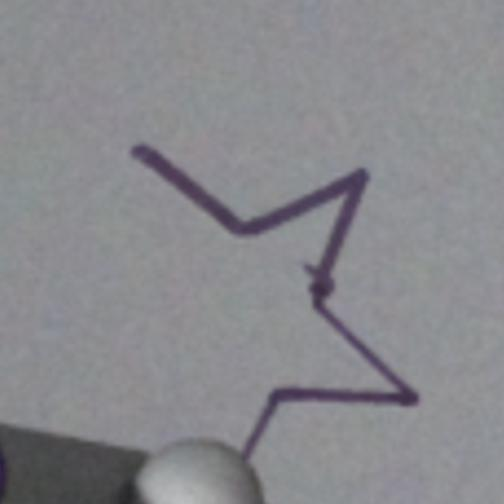

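move(target=[[0,0,0,0,0,0,0,-0.754,-0.576,-0.696,0,-0.754,-0.576,-0.696,0,-0.754,-0.576,-0.696,-0.714,-0.678,-0.226,-0.168,0.4,-0.6,-0.01336,0,0.00358,0,0,0,0,-0.45,0.927,-0.696,0,-0.44,0.927,-0.696,0,-0.73,0.927,-0.696,0.671,-0.677,0.43,-0.1,0.75,-0.94],[0,0,0,0,0,0,0,-0.754,-0.576,-0.696,0,-0.754,-0.576,-0.696,0,-0.754,-0.576,-0.696,-0.714,-0.678,-0.226,-0.168,0.4,-0.6,-0.0054,0.02624,0.03266,0,0,0,0,-0.45,0.927,-0.696,0,-0.44,0.927,-0.696,0,-0.73,0.927,-0.696,0.671,-0.677,0.43,-0.1,0.75,-0.94]], speed=[0.03,0.03])

Scene clock: 401.07 s.
left_arm: end_effector_position=(+0.4148, +0.2179, +0.4268) hand_goal=(+0.000, -0.754, -0.576, -0.696, +0.000, -0.754, -0.576, -0.696, +0.000, -0.754, -0.576, -0.696, -0.714, -0.678, -0.226, -0.168) hand_measured=(+0.002, -0.762, -0.576, -0.696, +0.002, -0.760, -0.576, -0.696, +0.002, -0.762, -0.576, -0.696, -0.720, -0.678, -0.224, -0.168) hand_current_ma=(+1, -13, +0, +0, +2, -13, +0, +0, +1, -14, +0, +0, -12, +1, +3, +0) hand_state=(goal, goal, goal, goal, goal, goal, goal, goal, goal, goal, goal, goal, goal, goal, goal, goal) hand_current_limit=0.40 hand_speed=-0.60 end_effector_quat_wxyz=(+0.304, +0.566, +0.586, +0.495) | right_arm: end_effector_position=(+0.5117, +0.6207, +0.0788) hand_goal=(+0.000, -0.450, +0.926, -0.696, +0.000, -0.440, +0.926, -0.696, +0.000, -0.730, +0.926, -0.696, +0.670, -0.678, +0.430, -0.100) hand_measured=(+0.000, -0.556, +0.908, -0.706, +0.000, -0.524, +0.902, -0.710, +0.000, -0.728, +0.926, -0.694, +0.658, -0.682, +0.268, -0.202) hand_current_ma=(+0, -336, -25, -9, +0, -241, -36, -16, +0, +1, +0, +1, -13, -5, -481, -455) hand_state=(goal, blocked, goal, goal, goal, blocked, blocked, goal, goal, goal, goal, goal, goal, goal, blocked, blocked) hand_current_limit=0.75 hand_speed=-0.94 end_effector_quat_wxyz=(-0.305, +0.687, +0.395, +0.528) end_effector_velocity=(+0.001, +0.000, +0.000) end_effector_angular_velocity=(+0.000, +0.001, +0.000)
Joint positions: left_arm=[4.456 -1.244 -2.064 -3.591 -0.6 -2.396] | right_arm=[0.733 -0.87 1.501 -0.36 1.268 -1.652]
Joint velocities: left_arm=[within noise] | right_arm=[-0.001 0.002 -0.005 0.003 0 0]
Joint torques (N m): left_arm=[-12.1 11.7 14.39 -1.45 1.66 -0.13] | right_arm=[-6.23 -38.73 -23.63 0.93 -1.86 -2.57]
Wrist force (N, zeroed by zero_wrist_force on right_arm): left_arm=[0.6 -0.3 -0.9] | right_arm=[0.8 -0.3 -0.3]
Wrist torque (N m, zeroed by zero_wrist_force on right_arm): left_arm=[0.15 -0.13 0.30] | right_arm=[-0.03 -0.06 0.19]
Wrist force, peak (N, zeroed by zero_wrist_force on right_arm): left_arm=[0.6 -0.6 -1.0] | right_arm=[1.0 -0.3 -0.3]
Hand target: left_arm +0.4148, +0.2179, +0.4268; +0.304, +0.566, +0.586, +0.495 | right_arm +0.5118, +0.6208, +0.0788; -0.305, +0.687, +0.395, +0.528
Off the commanded pose: left_arm 0.000 m, 0 deg | right_arm 0.000 m, 0 deg.
move: done

move(target=[[0,0,0,0,0,0,0,-0.754,-0.576,-0.696,0,-0.754,-0.576,-0.696,0,-0.754,-0.576,-0.696,-0.714,-0.678,-0.226,-0.168,0.4,-0.6,0.00939,-0.01774,0.03474,0,0,0,0,-0.45,0.927,-0.696,0,-0.44,0.927,-0.696,0,-0.73,0.927,-0.696,0.671,-0.677,0.43,-0.1,0.75,-0.94],[0,0,0,0,0,0,0,-0.754,-0.576,-0.696,0,-0.754,-0.576,-0.696,0,-0.754,-0.576,-0.696,-0.714,-0.678,-0.226,-0.168,0.4,-0.6,0.00549,0.01851,0.02017,0,0,0,0,-0.45,0.927,-0.696,0,-0.44,0.927,-0.696,0,-0.73,0.927,-0.696,0.671,-0.677,0.43,-0.1,0.75,-0.94]], speed=[0.03,0.03])

Scene clock: 403.87 s.
left_arm: end_effector_position=(+0.4148, +0.2179, +0.4268) hand_goal=(+0.000, -0.754, -0.576, -0.696, +0.000, -0.754, -0.576, -0.696, +0.000, -0.754, -0.576, -0.696, -0.714, -0.678, -0.226, -0.168) hand_measured=(+0.002, -0.762, -0.576, -0.696, +0.002, -0.760, -0.576, -0.696, +0.002, -0.762, -0.576, -0.696, -0.720, -0.678, -0.224, -0.168) hand_current_ma=(+1, -13, +0, +0, +2, -13, +0, +0, +1, -14, +0, +0, -12, +1, +3, +0) hand_state=(goal, goal, goal, goal, goal, goal, goal, goal, goal, goal, goal, goal, goal, goal, goal, goal) hand_current_limit=0.40 hand_speed=-0.60 end_effector_quat_wxyz=(+0.304, +0.566, +0.586, +0.495) | right_arm: end_effector_position=(+0.5276, +0.6262, +0.0789) hand_goal=(+0.000, -0.450, +0.926, -0.696, +0.000, -0.440, +0.926, -0.696, +0.000, -0.730, +0.926, -0.696, +0.670, -0.678, +0.430, -0.100) hand_measured=(+0.000, -0.556, +0.908, -0.706, +0.000, -0.524, +0.902, -0.710, +0.000, -0.728, +0.926, -0.694, +0.658, -0.682, +0.268, -0.202) hand_current_ma=(+0, -336, -25, -9, +0, -241, -37, -16, +0, +1, +0, +1, -13, -5, -481, -455) hand_state=(goal, blocked, goal, goal, goal, blocked, blocked, goal, goal, goal, goal, goal, goal, goal, blocked, blocked) hand_current_limit=0.75 hand_speed=-0.94 end_effector_quat_wxyz=(-0.305, +0.687, +0.395, +0.528)
Joint positions: left_arm=[4.456 -1.244 -2.064 -3.591 -0.6 -2.396] | right_arm=[0.722 -0.843 1.451 -0.335 1.258 -1.655]
Joint torques (N m): left_arm=[-11.16 10.61 13.89 -1.11 1.51 -0.16] | right_arm=[-8.7 -60.57 -9.91 -3.31 -2.3 -2.41]
Wrist force (N, zeroed by zero_wrist_force on right_arm): left_arm=[0.4 -0.5 -0.9] | right_arm=[1.4 -0.7 -0.4]
Wrist torque (N m, zeroed by zero_wrist_force on right_arm): left_arm=[0.12 -0.12 0.30] | right_arm=[-0.04 -0.06 0.20]
Wrist force, peak (N, zeroed by zero_wrist_force on right_arm): left_arm=[0.6 -0.4 -1.1] | right_arm=[2.1 -0.5 -0.3]
Hand target: left_arm +0.4148, +0.2179, +0.4268; +0.304, +0.566, +0.586, +0.495 | right_arm +0.5277, +0.6261, +0.0789; -0.305, +0.687, +0.395, +0.528
Off the commanded pose: left_arm 0.000 m, 0 deg | right_arm 0.000 m, 0 deg.
move: done

move(target=[[0,0,0,0,0,0,0,-0.754,-0.576,-0.696,0,-0.754,-0.576,-0.696,0,-0.754,-0.576,-0.696,-0.714,-0.678,-0.226,-0.168,0.4,-0.6,0.00727,0.0287,0.02585,0,0,0,0,-0.45,0.927,-0.696,0,-0.44,0.927,-0.696,0,-0.73,0.927,-0.696,0.671,-0.677,0.43,-0.1,0.75,-0.94]], speed=[0.03])

move(target=[[0,0,0,0,0,0,0,-0.754,-0.576,-0.696,0,-0.754,-0.576,-0.696,0,-0.754,-0.576,-0.696,-0.714,-0.678,-0.226,-0.168,0.4,-0.6,0.1932,0,-0.0518,0,0,0,0,-0.45,0.927,-0.696,0,-0.44,0.927,-0.696,0,-0.73,0.927,-0.696,0.671,-0.677,0.43,-0.1,0.75,-0.94]], speed=[0.2], cameras=["cam_above"])

zoom_image(camera="cam_above", region=[320, 240, 400, 320])

Scene clock: 406.73 s.
left_arm: end_effector_position=(+0.4148, +0.2179, +0.4268) hand_goal=(+0.000, -0.754, -0.576, -0.696, +0.000, -0.754, -0.576, -0.696, +0.000, -0.754, -0.576, -0.696, -0.714, -0.678, -0.226, -0.168) hand_measured=(+0.002, -0.762, -0.576, -0.696, +0.002, -0.760, -0.576, -0.696, +0.002, -0.762, -0.576, -0.696, -0.720, -0.678, -0.224, -0.168) hand_current_ma=(+1, -13, +0, +0, +2, -13, +0, +0, +1, -14, +0, +0, -12, +1, +3, +0) hand_state=(goal, goal, goal, goal, goal, goal, goal, goal, goal, goal, goal, goal, goal, goal, goal, goal) hand_current_limit=0.40 hand_speed=-0.60 end_effector_quat_wxyz=(+0.304, +0.566, +0.586, +0.495) | right_arm: end_effector_position=(+0.5506, +0.6313, +0.0791) hand_goal=(+0.000, -0.450, +0.926, -0.696, +0.000, -0.440, +0.926, -0.696, +0.000, -0.730, +0.926, -0.696, +0.670, -0.678, +0.430, -0.100) hand_measured=(+0.000, -0.556, +0.908, -0.706, +0.000, -0.524, +0.902, -0.710, +0.000, -0.728, +0.926, -0.694, +0.658, -0.682, +0.268, -0.202) hand_current_ma=(+0, -336, -25, -9, +0, -241, -37, -16, +0, +1, +0, +1, -13, -5, -481, -455) hand_state=(goal, blocked, goal, goal, goal, blocked, blocked, goal, goal, goal, goal, goal, goal, goal, blocked, blocked) hand_current_limit=0.75 hand_speed=-0.94 end_effector_quat_wxyz=(-0.305, +0.687, +0.395, +0.528)
Joint positions: left_arm=[4.456 -1.244 -2.064 -3.591 -0.6 -2.396] | right_arm=[0.703 -0.807 1.382 -0.301 1.239 -1.661]
Joint torques (N m): left_arm=[-11.29 12.75 12.77 -1.22 1.39 0.03] | right_arm=[-8.81 -41.22 -25.61 0.64 -2 -2.73]
Wrist force (N, zeroed by zero_wrist_force on right_arm): left_arm=[0.5 -0.6 -0.9] | right_arm=[0.7 -0.4 -0.6]
Wrist torque (N m, zeroed by zero_wrist_force on right_arm): left_arm=[0.12 -0.12 0.31] | right_arm=[-0.01 -0.04 0.19]
Wrist force, peak (N, zeroed by zero_wrist_force on right_arm): left_arm=[0.6 -0.6 -1.1] | right_arm=[1.5 -0.5 -0.5]
Hand target: left_arm +0.4148, +0.2179, +0.4268; +0.304, +0.566, +0.586, +0.495 | right_arm +0.5507, +0.6314, +0.0791; -0.305, +0.687, +0.395, +0.528
Off the commanded pose: left_arm 0.000 m, 0 deg | right_arm 0.000 m, 0 deg.
move: done

Scene clock: 408.10 s.
left_arm: end_effector_position=(+0.4148, +0.2179, +0.4268) hand_goal=(+0.000, -0.754, -0.576, -0.696, +0.000, -0.754, -0.576, -0.696, +0.000, -0.754, -0.576, -0.696, -0.714, -0.678, -0.226, -0.168) hand_measured=(+0.002, -0.762, -0.576, -0.696, +0.002, -0.760, -0.576, -0.696, +0.002, -0.762, -0.576, -0.696, -0.720, -0.678, -0.224, -0.168) hand_current_ma=(+1, -13, +0, +0, +2, -13, +0, +0, +1, -14, +0, +0, -12, +1, +3, +0) hand_state=(goal, goal, goal, goal, goal, goal, goal, goal, goal, goal, goal, goal, goal, goal, goal, goal) hand_current_limit=0.40 hand_speed=-0.60 end_effector_quat_wxyz=(+0.304, +0.566, +0.586, +0.495) | right_arm: end_effector_position=(+0.5507, +0.6310, +0.1989) hand_goal=(+0.000, -0.450, +0.926, -0.696, +0.000, -0.440, +0.926, -0.696, +0.000, -0.730, +0.926, -0.696, +0.670, -0.678, +0.430, -0.100) hand_measured=(+0.000, -0.556, +0.908, -0.706, +0.000, -0.524, +0.902, -0.710, +0.000, -0.728, +0.926, -0.694, +0.658, -0.682, +0.268, -0.202) hand_current_ma=(+0, -336, -25, -10, +0, -241, -37, -16, +0, +1, +0, +1, -13, -5, -481, -455) hand_state=(goal, blocked, goal, goal, goal, blocked, blocked, goal, goal, goal, goal, goal, goal, goal, blocked, blocked) hand_current_limit=0.75 hand_speed=-0.94 end_effector_quat_wxyz=(-0.305, +0.687, +0.395, +0.528)
Joint positions: left_arm=[4.456 -1.244 -2.064 -3.591 -0.6 -2.396] | right_arm=[0.702 -0.935 1.269 -0.06 1.239 -1.661]
Joint torques (N m): left_arm=[-11.27 11.91 12.06 -1.28 1.47 -0.14] | right_arm=[-7.87 -61.37 -28.31 0.78 -1.44 -2.66]
Wrist force (N, zeroed by zero_wrist_force on right_arm): left_arm=[0.3 -0.5 -0.8] | right_arm=[0.1 -0.1 0.0]
Wrist torque (N m, zeroed by zero_wrist_force on right_arm): left_arm=[0.12 -0.09 0.29] | right_arm=[0.00 -0.02 0.20]
Wrist force, peak (N, zeroed by zero_wrist_force on right_arm): left_arm=[0.8 -0.4 -1.0] | right_arm=[1.3 -0.2 -0.4]
Hand target: left_arm +0.4148, +0.2179, +0.4268; +0.304, +0.566, +0.586, +0.495 | right_arm +0.5507, +0.6310, +0.1991; -0.305, +0.687, +0.395, +0.528
Off the commanded pose: left_arm 0.000 m, 0 deg | right_arm 0.000 m, 0 deg.
move: done
Images, in order (width x height): cam_above 896x504.

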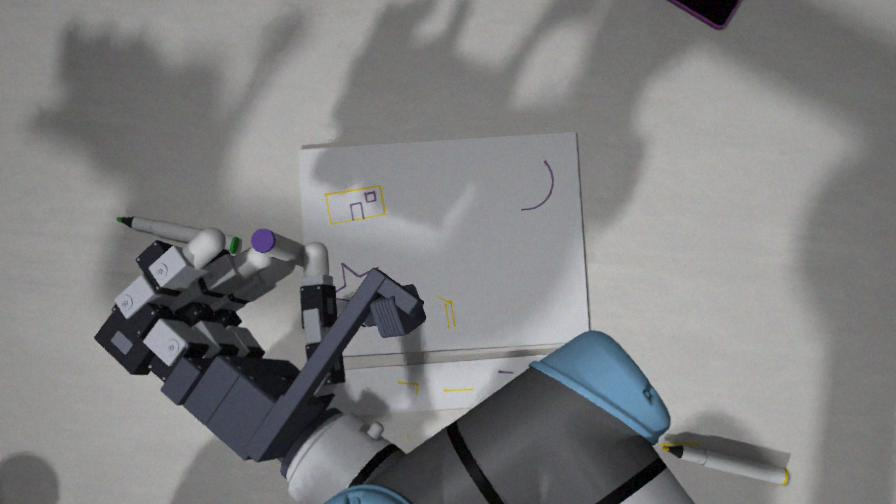

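Scaled by 6.300 from the camera's 896x504 image, which has a finer 1280x720 frame.

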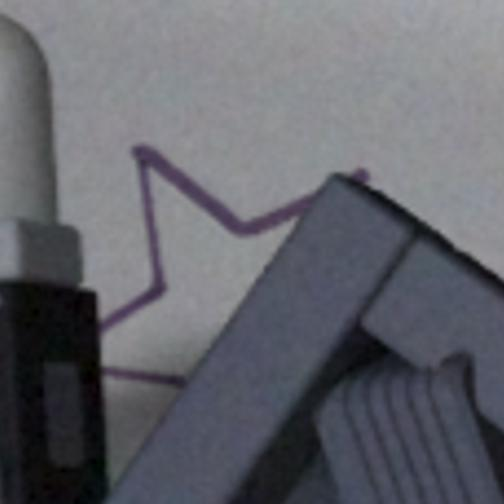

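move(target=[0,0,0,0,0,0,0,-0.754,-0.576,-0.696,0,-0.754,-0.576,-0.696,0,-0.754,-0.576,-0.696,-0.714,-0.678,-0.226,-0.168,0.4,-0.6,-0.15578,0.3452,-0.64589,-0.3768,0.2154,0.5978,0,-0.45,0.927,-0.696,0,-0.44,0.927,-0.696,0,-0.73,0.927,-0.696,0.671,-0.677,0.43,-0.1,0.75,-0.94], speed=0.4, cameras=["cam_above"])

zoom_image(camera="cam_above", region=[320, 240, 400, 320])

Scene clock: 413.87 s.
left_arm: end_effector_position=(+0.4148, +0.2179, +0.4268) hand_goal=(+0.000, -0.754, -0.576, -0.696, +0.000, -0.754, -0.576, -0.696, +0.000, -0.754, -0.576, -0.696, -0.714, -0.678, -0.226, -0.168) hand_measured=(+0.002, -0.762, -0.576, -0.696, +0.002, -0.760, -0.576, -0.696, +0.002, -0.762, -0.576, -0.696, -0.720, -0.678, -0.224, -0.168) hand_current_ma=(+1, -13, +0, +0, +2, -13, +0, +0, +1, -14, +0, +0, -12, +1, +3, +0) hand_state=(goal, goal, goal, goal, goal, goal, goal, goal, goal, goal, goal, goal, goal, goal, goal, goal) hand_current_limit=0.40 hand_speed=-0.60 end_effector_quat_wxyz=(+0.304, +0.566, +0.586, +0.495) | right_arm: end_effector_position=(+0.5301, +0.1824, +0.2077) hand_goal=(+0.000, -0.450, +0.926, -0.696, +0.000, -0.440, +0.926, -0.696, +0.000, -0.730, +0.926, -0.696, +0.670, -0.678, +0.430, -0.100) hand_measured=(+0.000, -0.556, +0.906, -0.706, +0.000, -0.522, +0.902, -0.710, +0.000, -0.726, +0.926, -0.694, +0.658, -0.684, +0.268, -0.202) hand_current_ma=(+0, -336, -26, -10, +0, -236, -37, -16, +0, +2, +0, +1, -13, -5, -481, -455) hand_state=(goal, blocked, goal, goal, goal, blocked, blocked, goal, goal, goal, goal, goal, goal, goal, blocked, blocked) hand_current_limit=0.75 hand_speed=-0.94 end_effector_quat_wxyz=(+0.298, -0.569, +0.680, -0.353)
Joint positions: left_arm=[4.456 -1.244 -2.064 -3.591 -0.6 -2.396] | right_arm=[0.126 -1.368 1.598 0.402 1.815 0.18]
Joint torques (N m): left_arm=[-11.74 11.72 13.17 -1.53 1.52 -0.13] | right_arm=[-7.17 -20.6 -27.66 1.91 -1.38 2.1]
Wrist force (N, zeroed by zero_wrist_force on right_arm): left_arm=[0.5 -0.5 -0.9] | right_arm=[2.2 0.9 0.7]
Wrist torque (N m, zeroed by zero_wrist_force on right_arm): left_arm=[0.12 -0.12 0.31] | right_arm=[0.05 -0.27 0.27]
Wrist force, peak (N, zeroed by zero_wrist_force on right_arm): left_arm=[0.6 -0.8 -0.9] | right_arm=[3.1 0.6 0.6]
Hand target: left_arm +0.4148, +0.2179, +0.4268; +0.304, +0.566, +0.586, +0.495 | right_arm +0.5301, +0.1823, +0.2077; +0.298, -0.569, +0.681, -0.353
Off the commanded pose: left_arm 0.000 m, 0 deg | right_arm 0.000 m, 0 deg.
move: done
Images, in order (width x height): cam_above 896x504.

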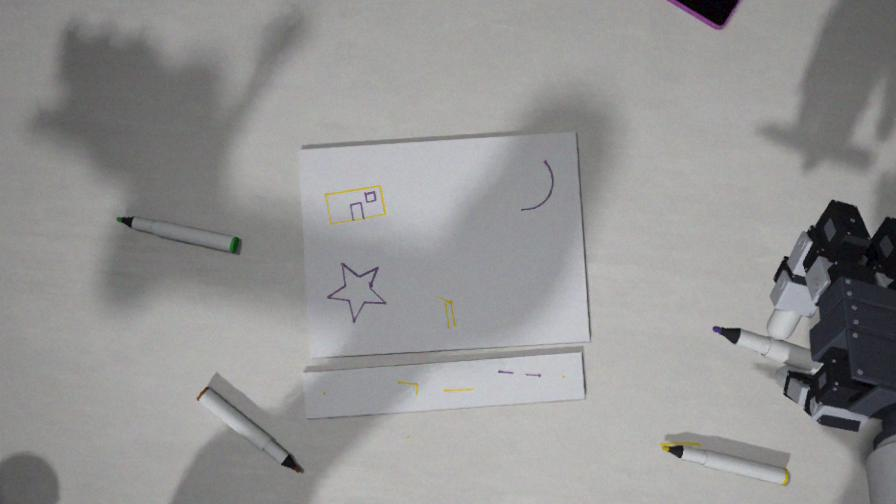

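Scaled by 6.300 from the camera's 896x504 image, which has a finer 1280x720 frame.

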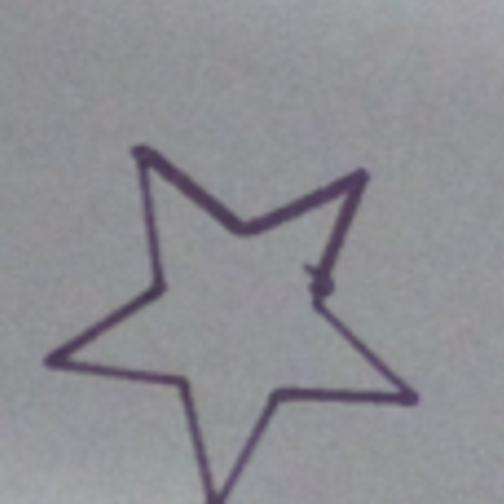

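move(target=[0,0,0,0,0,0,0,-0.754,-0.576,-0.696,0,-0.754,-0.576,-0.696,0,-0.754,-0.576,-0.696,-0.714,-0.678,-0.226,-0.168,0.4,-0.6,0,0.2290,0.1605,0,0,0,0,-0.45,0.927,-0.696,0,-0.44,0.927,-0.696,0,-0.73,0.927,-0.696,0.671,-0.677,0.43,-0.1,0.75,-0.94], speed=0.2)

move(target=[0,0,0,0,0,0,0,-0.754,-0.576,-0.696,0,-0.754,-0.576,-0.696,0,-0.754,-0.576,-0.696,-0.714,-0.678,-0.226,-0.168,0.4,-0.6,0,0.0355,0.0249,0,0,0,0,-0.45,0.927,-0.696,0,-0.44,0.927,-0.696,0,-0.73,0.927,-0.696,0.671,-0.677,0.43,-0.1,0.75,-0.94], speed=0.012, stop_force=3, cameras=["cam_right_wrist"])

Scene clock: 415.83 s.
left_arm: end_effector_position=(+0.4148, +0.2179, +0.4268) hand_goal=(+0.000, -0.754, -0.576, -0.696, +0.000, -0.754, -0.576, -0.696, +0.000, -0.754, -0.576, -0.696, -0.714, -0.678, -0.226, -0.168) hand_measured=(+0.002, -0.762, -0.576, -0.696, +0.002, -0.760, -0.576, -0.696, +0.002, -0.762, -0.576, -0.696, -0.720, -0.678, -0.224, -0.168) hand_current_ma=(+1, -13, +0, +0, +2, -13, +0, +0, +1, -14, +0, +0, -12, +1, +3, +0) hand_state=(goal, goal, goal, goal, goal, goal, goal, goal, goal, goal, goal, goal, goal, goal, goal, goal) hand_current_limit=0.40 hand_speed=-0.60 end_effector_quat_wxyz=(+0.304, +0.566, +0.586, +0.495) | right_arm: end_effector_position=(+0.5303, +0.1829, +0.0401) hand_goal=(+0.000, -0.450, +0.926, -0.696, +0.000, -0.440, +0.926, -0.696, +0.000, -0.730, +0.926, -0.696, +0.670, -0.678, +0.430, -0.100) hand_measured=(+0.000, -0.556, +0.906, -0.706, +0.000, -0.522, +0.902, -0.710, +0.000, -0.726, +0.926, -0.694, +0.658, -0.684, +0.268, -0.202) hand_current_ma=(+0, -336, -27, -10, +0, -236, -37, -16, +0, +2, +0, +1, -13, -5, -481, -455) hand_state=(goal, blocked, goal, goal, goal, blocked, blocked, goal, goal, goal, goal, goal, goal, goal, blocked, blocked) hand_current_limit=0.75 hand_speed=-0.94 end_effector_quat_wxyz=(+0.298, -0.569, +0.681, -0.353) end_effector_velocity=(+0.000, +0.000, -0.002) end_effector_angular_velocity=(+0.000, +0.000, +0.000)
Joint positions: left_arm=[4.456 -1.244 -2.064 -3.591 -0.6 -2.396] | right_arm=[0.127 -1.197 1.844 -0.014 1.816 0.181]
Joint velocities: left_arm=[within noise] | right_arm=[0 0.002 0.002 -0.005 0 0]
Joint torques (N m): left_arm=[-11.66 11.07 14.48 -1.38 1.72 -0.02] | right_arm=[7.47 -23.43 -9.09 -1.96 2.11 -2.47]
Wrist force (N, zeroed by zero_wrist_force on right_arm): left_arm=[0.2 -0.6 -0.7] | right_arm=[2.2 0.6 0.3]
Wrist torque (N m, zeroed by zero_wrist_force on right_arm): left_arm=[0.11 -0.09 0.28] | right_arm=[0.04 -0.26 0.26]
Wrist force, peak (N, zeroed by zero_wrist_force on right_arm): left_arm=[0.6 -0.7 -0.9] | right_arm=[2.4 1.6 1.2]
Hand target: left_arm +0.4148, +0.2179, +0.4268; +0.304, +0.566, +0.586, +0.495 | right_arm +0.5303, +0.1829, +0.0400; +0.298, -0.569, +0.681, -0.353
Off the commanded pose: left_arm 0.000 m, 0 deg | right_arm 0.000 m, 0 deg.
move: done

Scene clock: 418.73 s.
left_arm: end_effector_position=(+0.4148, +0.2179, +0.4268) hand_goal=(+0.000, -0.754, -0.576, -0.696, +0.000, -0.754, -0.576, -0.696, +0.000, -0.754, -0.576, -0.696, -0.714, -0.678, -0.226, -0.168) hand_measured=(+0.002, -0.762, -0.576, -0.696, +0.002, -0.760, -0.576, -0.696, +0.002, -0.762, -0.576, -0.696, -0.720, -0.678, -0.224, -0.168) hand_current_ma=(+1, -13, +0, +0, +2, -13, +0, +0, +1, -14, +0, +0, -12, +1, +3, +0) hand_state=(goal, goal, goal, goal, goal, goal, goal, goal, goal, goal, goal, goal, goal, goal, goal, goal) hand_current_limit=0.40 hand_speed=-0.60 end_effector_quat_wxyz=(+0.304, +0.566, +0.586, +0.495) | right_arm: end_effector_position=(+0.5303, +0.1830, +0.0205) hand_goal=(+0.000, -0.450, +0.926, -0.696, +0.000, -0.440, +0.926, -0.696, +0.000, -0.730, +0.926, -0.696, +0.670, -0.678, +0.430, -0.100) hand_measured=(+0.000, -0.556, +0.912, -0.702, +0.000, -0.522, +0.900, -0.710, +0.000, -0.726, +0.926, -0.694, +0.658, -0.684, +0.268, -0.202) hand_current_ma=(+0, -336, -15, -4, +0, -236, -41, -17, +0, +2, +0, +1, -12, -5, -481, -455) hand_state=(goal, blocked, goal, goal, goal, blocked, blocked, goal, goal, goal, goal, goal, goal, goal, blocked, blocked) hand_current_limit=0.75 hand_speed=-0.94 end_effector_quat_wxyz=(+0.298, -0.569, +0.681, -0.353)
Joint positions: left_arm=[4.456 -1.244 -2.064 -3.591 -0.6 -2.396] | right_arm=[0.128 -1.167 1.862 -0.062 1.816 0.181]
Joint torques (N m): left_arm=[-11.39 11.57 14.14 -1.18 1.62 -0.04] | right_arm=[5.28 -44.18 -22.96 2.16 1.82 1.79]
Wrist force (N, zeroed by zero_wrist_force on right_arm): left_arm=[0.2 -0.6 -0.8] | right_arm=[2.0 -1.0 0.0]
Wrist torque (N m, zeroed by zero_wrist_force on right_arm): left_arm=[0.10 -0.09 0.29] | right_arm=[-0.06 -0.27 0.28]
Wrist force, peak (N, zeroed by zero_wrist_force on right_arm): left_arm=[0.7 -0.4 -1.0] | right_arm=[2.2 -7.1 -3.6]
Hand target: left_arm +0.4148, +0.2179, +0.4268; +0.304, +0.566, +0.586, +0.495 | right_arm +0.5304, +0.1830, +0.0205; +0.298, -0.569, +0.681, -0.353 (not the last commanded pose)
Off the commanded pose: left_arm 0.000 m, 0 deg | right_arm 0.007 m, 0 deg.
move: contact (right_arm)
camera_calibration:
cam_right_wrist: T_world_to_cam=[[-0.17552, 0.870433, -0.459934, -0.0191758], [-0.163445, 0.434939, 0.885502, -0.053974], [0.970813, 0.230597, 0.0659277, -0.434153], [0, 0, 0, 1]] pos_world=[0.409294, 0.140281, 0.0675972]
Images, in order (width x height): cam_right_wrist 896x504.

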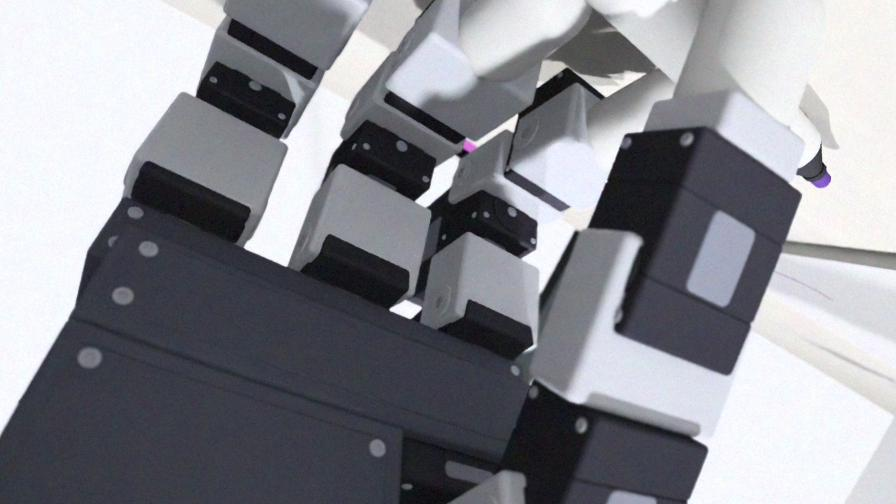

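move(target=[0,0,0,0,0,0,0,-0.754,-0.576,-0.696,0,-0.754,-0.576,-0.696,0,-0.754,-0.576,-0.696,-0.714,-0.678,-0.226,-0.168,0.4,-0.6,0,0,0,0,0,0,0,-0.6,0.927,-0.696,0,-0.58,0.927,-0.696,0,-0.73,0.927,-0.696,0.671,-0.677,0.22,-0.168,0.4,-0.9])

move(target=[0,0,0,0,0,0,0,-0.754,-0.576,-0.696,0,-0.754,-0.576,-0.696,0,-0.754,-0.576,-0.696,-0.714,-0.678,-0.226,-0.168,0.4,-0.6,0,0,0,0,0,0,0,-0.8356,0.927,-0.696,0,-0.8356,0.927,-0.696,0,-0.8356,0.927,-0.696,0.671,-0.677,0.09,-0.168,0.4,-0.85], cameras=["cam_above"])

zoom_image(camera="cam_above", region=[185, 370, 315, 490])

zoom_image(camera="cam_above", region=[640, 290, 896, 500])

Scene clock: 420.33 s.
left_arm: end_effector_position=(+0.4148, +0.2179, +0.4268) hand_goal=(+0.000, -0.754, -0.576, -0.696, +0.000, -0.754, -0.576, -0.696, +0.000, -0.754, -0.576, -0.696, -0.714, -0.678, -0.226, -0.168) hand_measured=(+0.002, -0.762, -0.576, -0.696, +0.002, -0.760, -0.576, -0.696, +0.002, -0.762, -0.576, -0.696, -0.720, -0.678, -0.224, -0.168) hand_current_ma=(+1, -13, +0, +0, +2, -13, +0, +0, +1, -14, +0, +0, -12, +1, +3, +0) hand_state=(goal, goal, goal, goal, goal, goal, goal, goal, goal, goal, goal, goal, goal, goal, goal, goal) hand_current_limit=0.40 hand_speed=-0.60 end_effector_quat_wxyz=(+0.304, +0.566, +0.586, +0.495) | right_arm: end_effector_position=(+0.5303, +0.1830, +0.0205) hand_goal=(+0.000, -0.600, +0.926, -0.696, +0.000, -0.580, +0.926, -0.696, +0.000, -0.730, +0.926, -0.696, +0.670, -0.678, +0.220, -0.168) hand_measured=(+0.000, -0.588, +0.920, -0.700, +0.000, -0.574, +0.918, -0.700, +0.000, -0.726, +0.926, -0.694, +0.666, -0.682, +0.232, -0.166) hand_current_ma=(+0, +13, -5, -2, +0, +6, -6, -3, +0, +2, +0, +1, -2, -2, +20, +1) hand_state=(goal, goal, goal, goal, goal, goal, goal, goal, goal, goal, goal, goal, goal, goal, goal, goal) hand_current_limit=0.40 hand_speed=-0.90 end_effector_quat_wxyz=(+0.298, -0.569, +0.681, -0.353)
Joint positions: left_arm=[4.456 -1.244 -2.064 -3.591 -0.6 -2.396] | right_arm=[0.128 -1.167 1.862 -0.062 1.816 0.181]
Joint torques (N m): left_arm=[-10.27 12.51 13.82 -1.44 1.78 -0.11] | right_arm=[0.85 -44.76 -21.36 1.03 1.35 1.51]
Wrist force (N, zeroed by zero_wrist_force on right_arm): left_arm=[0.5 -0.6 -0.8] | right_arm=[2.2 -0.4 0.1]
Wrist torque (N m, zeroed by zero_wrist_force on right_arm): left_arm=[0.10 -0.12 0.31] | right_arm=[0.00 -0.27 0.27]
Wrist force, peak (N, zeroed by zero_wrist_force on right_arm): left_arm=[0.6 -0.7 -0.9] | right_arm=[2.3 -1.9 0.1]
Hand target: left_arm +0.4148, +0.2179, +0.4268; +0.304, +0.566, +0.586, +0.495 | right_arm +0.5304, +0.1830, +0.0205; +0.298, -0.569, +0.681, -0.353
Off the commanded pose: left_arm 0.000 m, 0 deg | right_arm 0.000 m, 0 deg.
move: done

Scene clock: 421.10 s.
left_arm: end_effector_position=(+0.4148, +0.2179, +0.4268) hand_goal=(+0.000, -0.754, -0.576, -0.696, +0.000, -0.754, -0.576, -0.696, +0.000, -0.754, -0.576, -0.696, -0.714, -0.678, -0.226, -0.168) hand_measured=(+0.002, -0.762, -0.576, -0.696, +0.002, -0.760, -0.576, -0.696, +0.002, -0.762, -0.576, -0.696, -0.720, -0.678, -0.224, -0.168) hand_current_ma=(+1, -13, +0, +0, +2, -13, +0, +0, +1, -14, +0, +0, -12, +1, +3, +0) hand_state=(goal, goal, goal, goal, goal, goal, goal, goal, goal, goal, goal, goal, goal, goal, goal, goal) hand_current_limit=0.40 hand_speed=-0.60 end_effector_quat_wxyz=(+0.304, +0.566, +0.586, +0.495) | right_arm: end_effector_position=(+0.5304, +0.1830, +0.0206) hand_goal=(+0.000, -0.836, +0.926, -0.696, +0.000, -0.836, +0.926, -0.696, +0.000, -0.836, +0.926, -0.696, +0.670, -0.678, +0.090, -0.168) hand_measured=(+0.000, -0.812, +0.928, -0.696, +0.000, -0.814, +0.928, -0.694, +0.000, -0.812, +0.930, -0.694, +0.668, -0.680, +0.178, -0.144) hand_current_ma=(+0, +39, +1, +0, +0, +33, +2, +0, +0, +39, +2, +1, +0, -1, +342, +56) hand_state=(goal, blocked, goal, goal, goal, blocked, goal, goal, goal, blocked, goal, goal, goal, goal, blocked, blocked) hand_current_limit=0.40 hand_speed=-0.85 end_effector_quat_wxyz=(+0.298, -0.569, +0.681, -0.353)
Joint positions: left_arm=[4.456 -1.244 -2.064 -3.591 -0.6 -2.396] | right_arm=[0.128 -1.167 1.862 -0.062 1.816 0.181]
Joint torques (N m): left_arm=[-10.74 12.13 13.69 -1.28 1.46 -0.18] | right_arm=[1.39 -40.59 -18.89 0.01 1.43 1.09]
Wrist force (N, zeroed by zero_wrist_force on right_arm): left_arm=[0.1 -0.5 -1.0] | right_arm=[1.8 -6.5 -1.0]
Wrist torque (N m, zeroed by zero_wrist_force on right_arm): left_arm=[0.14 -0.06 0.27] | right_arm=[-0.33 -0.24 0.27]
Wrist force, peak (N, zeroed by zero_wrist_force on right_arm): left_arm=[0.6 -0.5 -1.0] | right_arm=[2.1 -7.1 -1.2]
Hand target: left_arm +0.4148, +0.2179, +0.4268; +0.304, +0.566, +0.586, +0.495 | right_arm +0.5304, +0.1830, +0.0205; +0.298, -0.569, +0.681, -0.353
Off the commanded pose: left_arm 0.000 m, 0 deg | right_arm 0.000 m, 0 deg.
move: done
Images, in order (width x height): cam_above 896x504.

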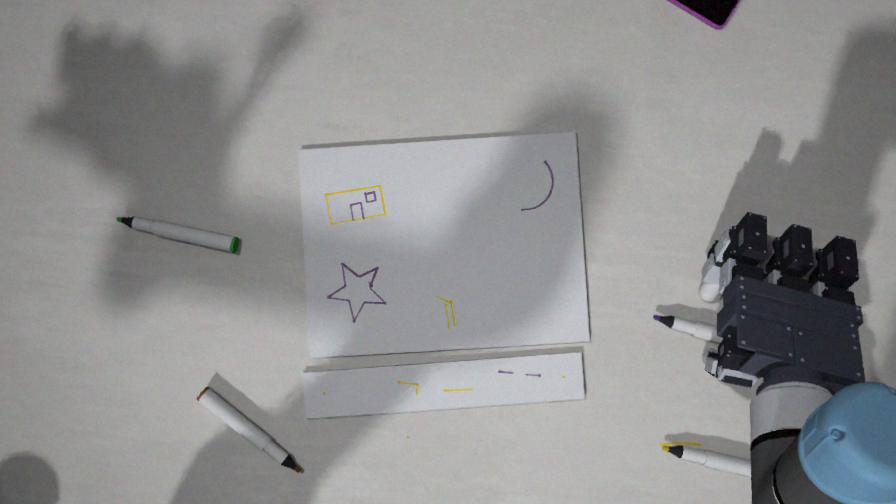

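Scaled by 3.877 from the camera's 896x504 image, which has a finer 1280x720 frame.

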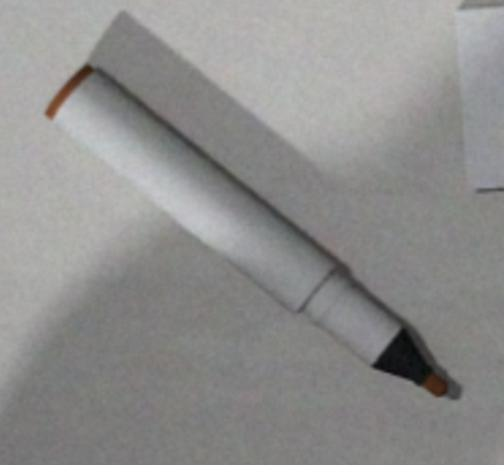

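Scaled by 1.969 from the camera's 896x504 image, which has a finer 1280x720 frame.

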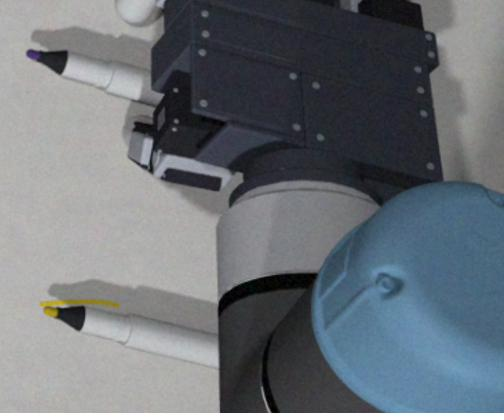

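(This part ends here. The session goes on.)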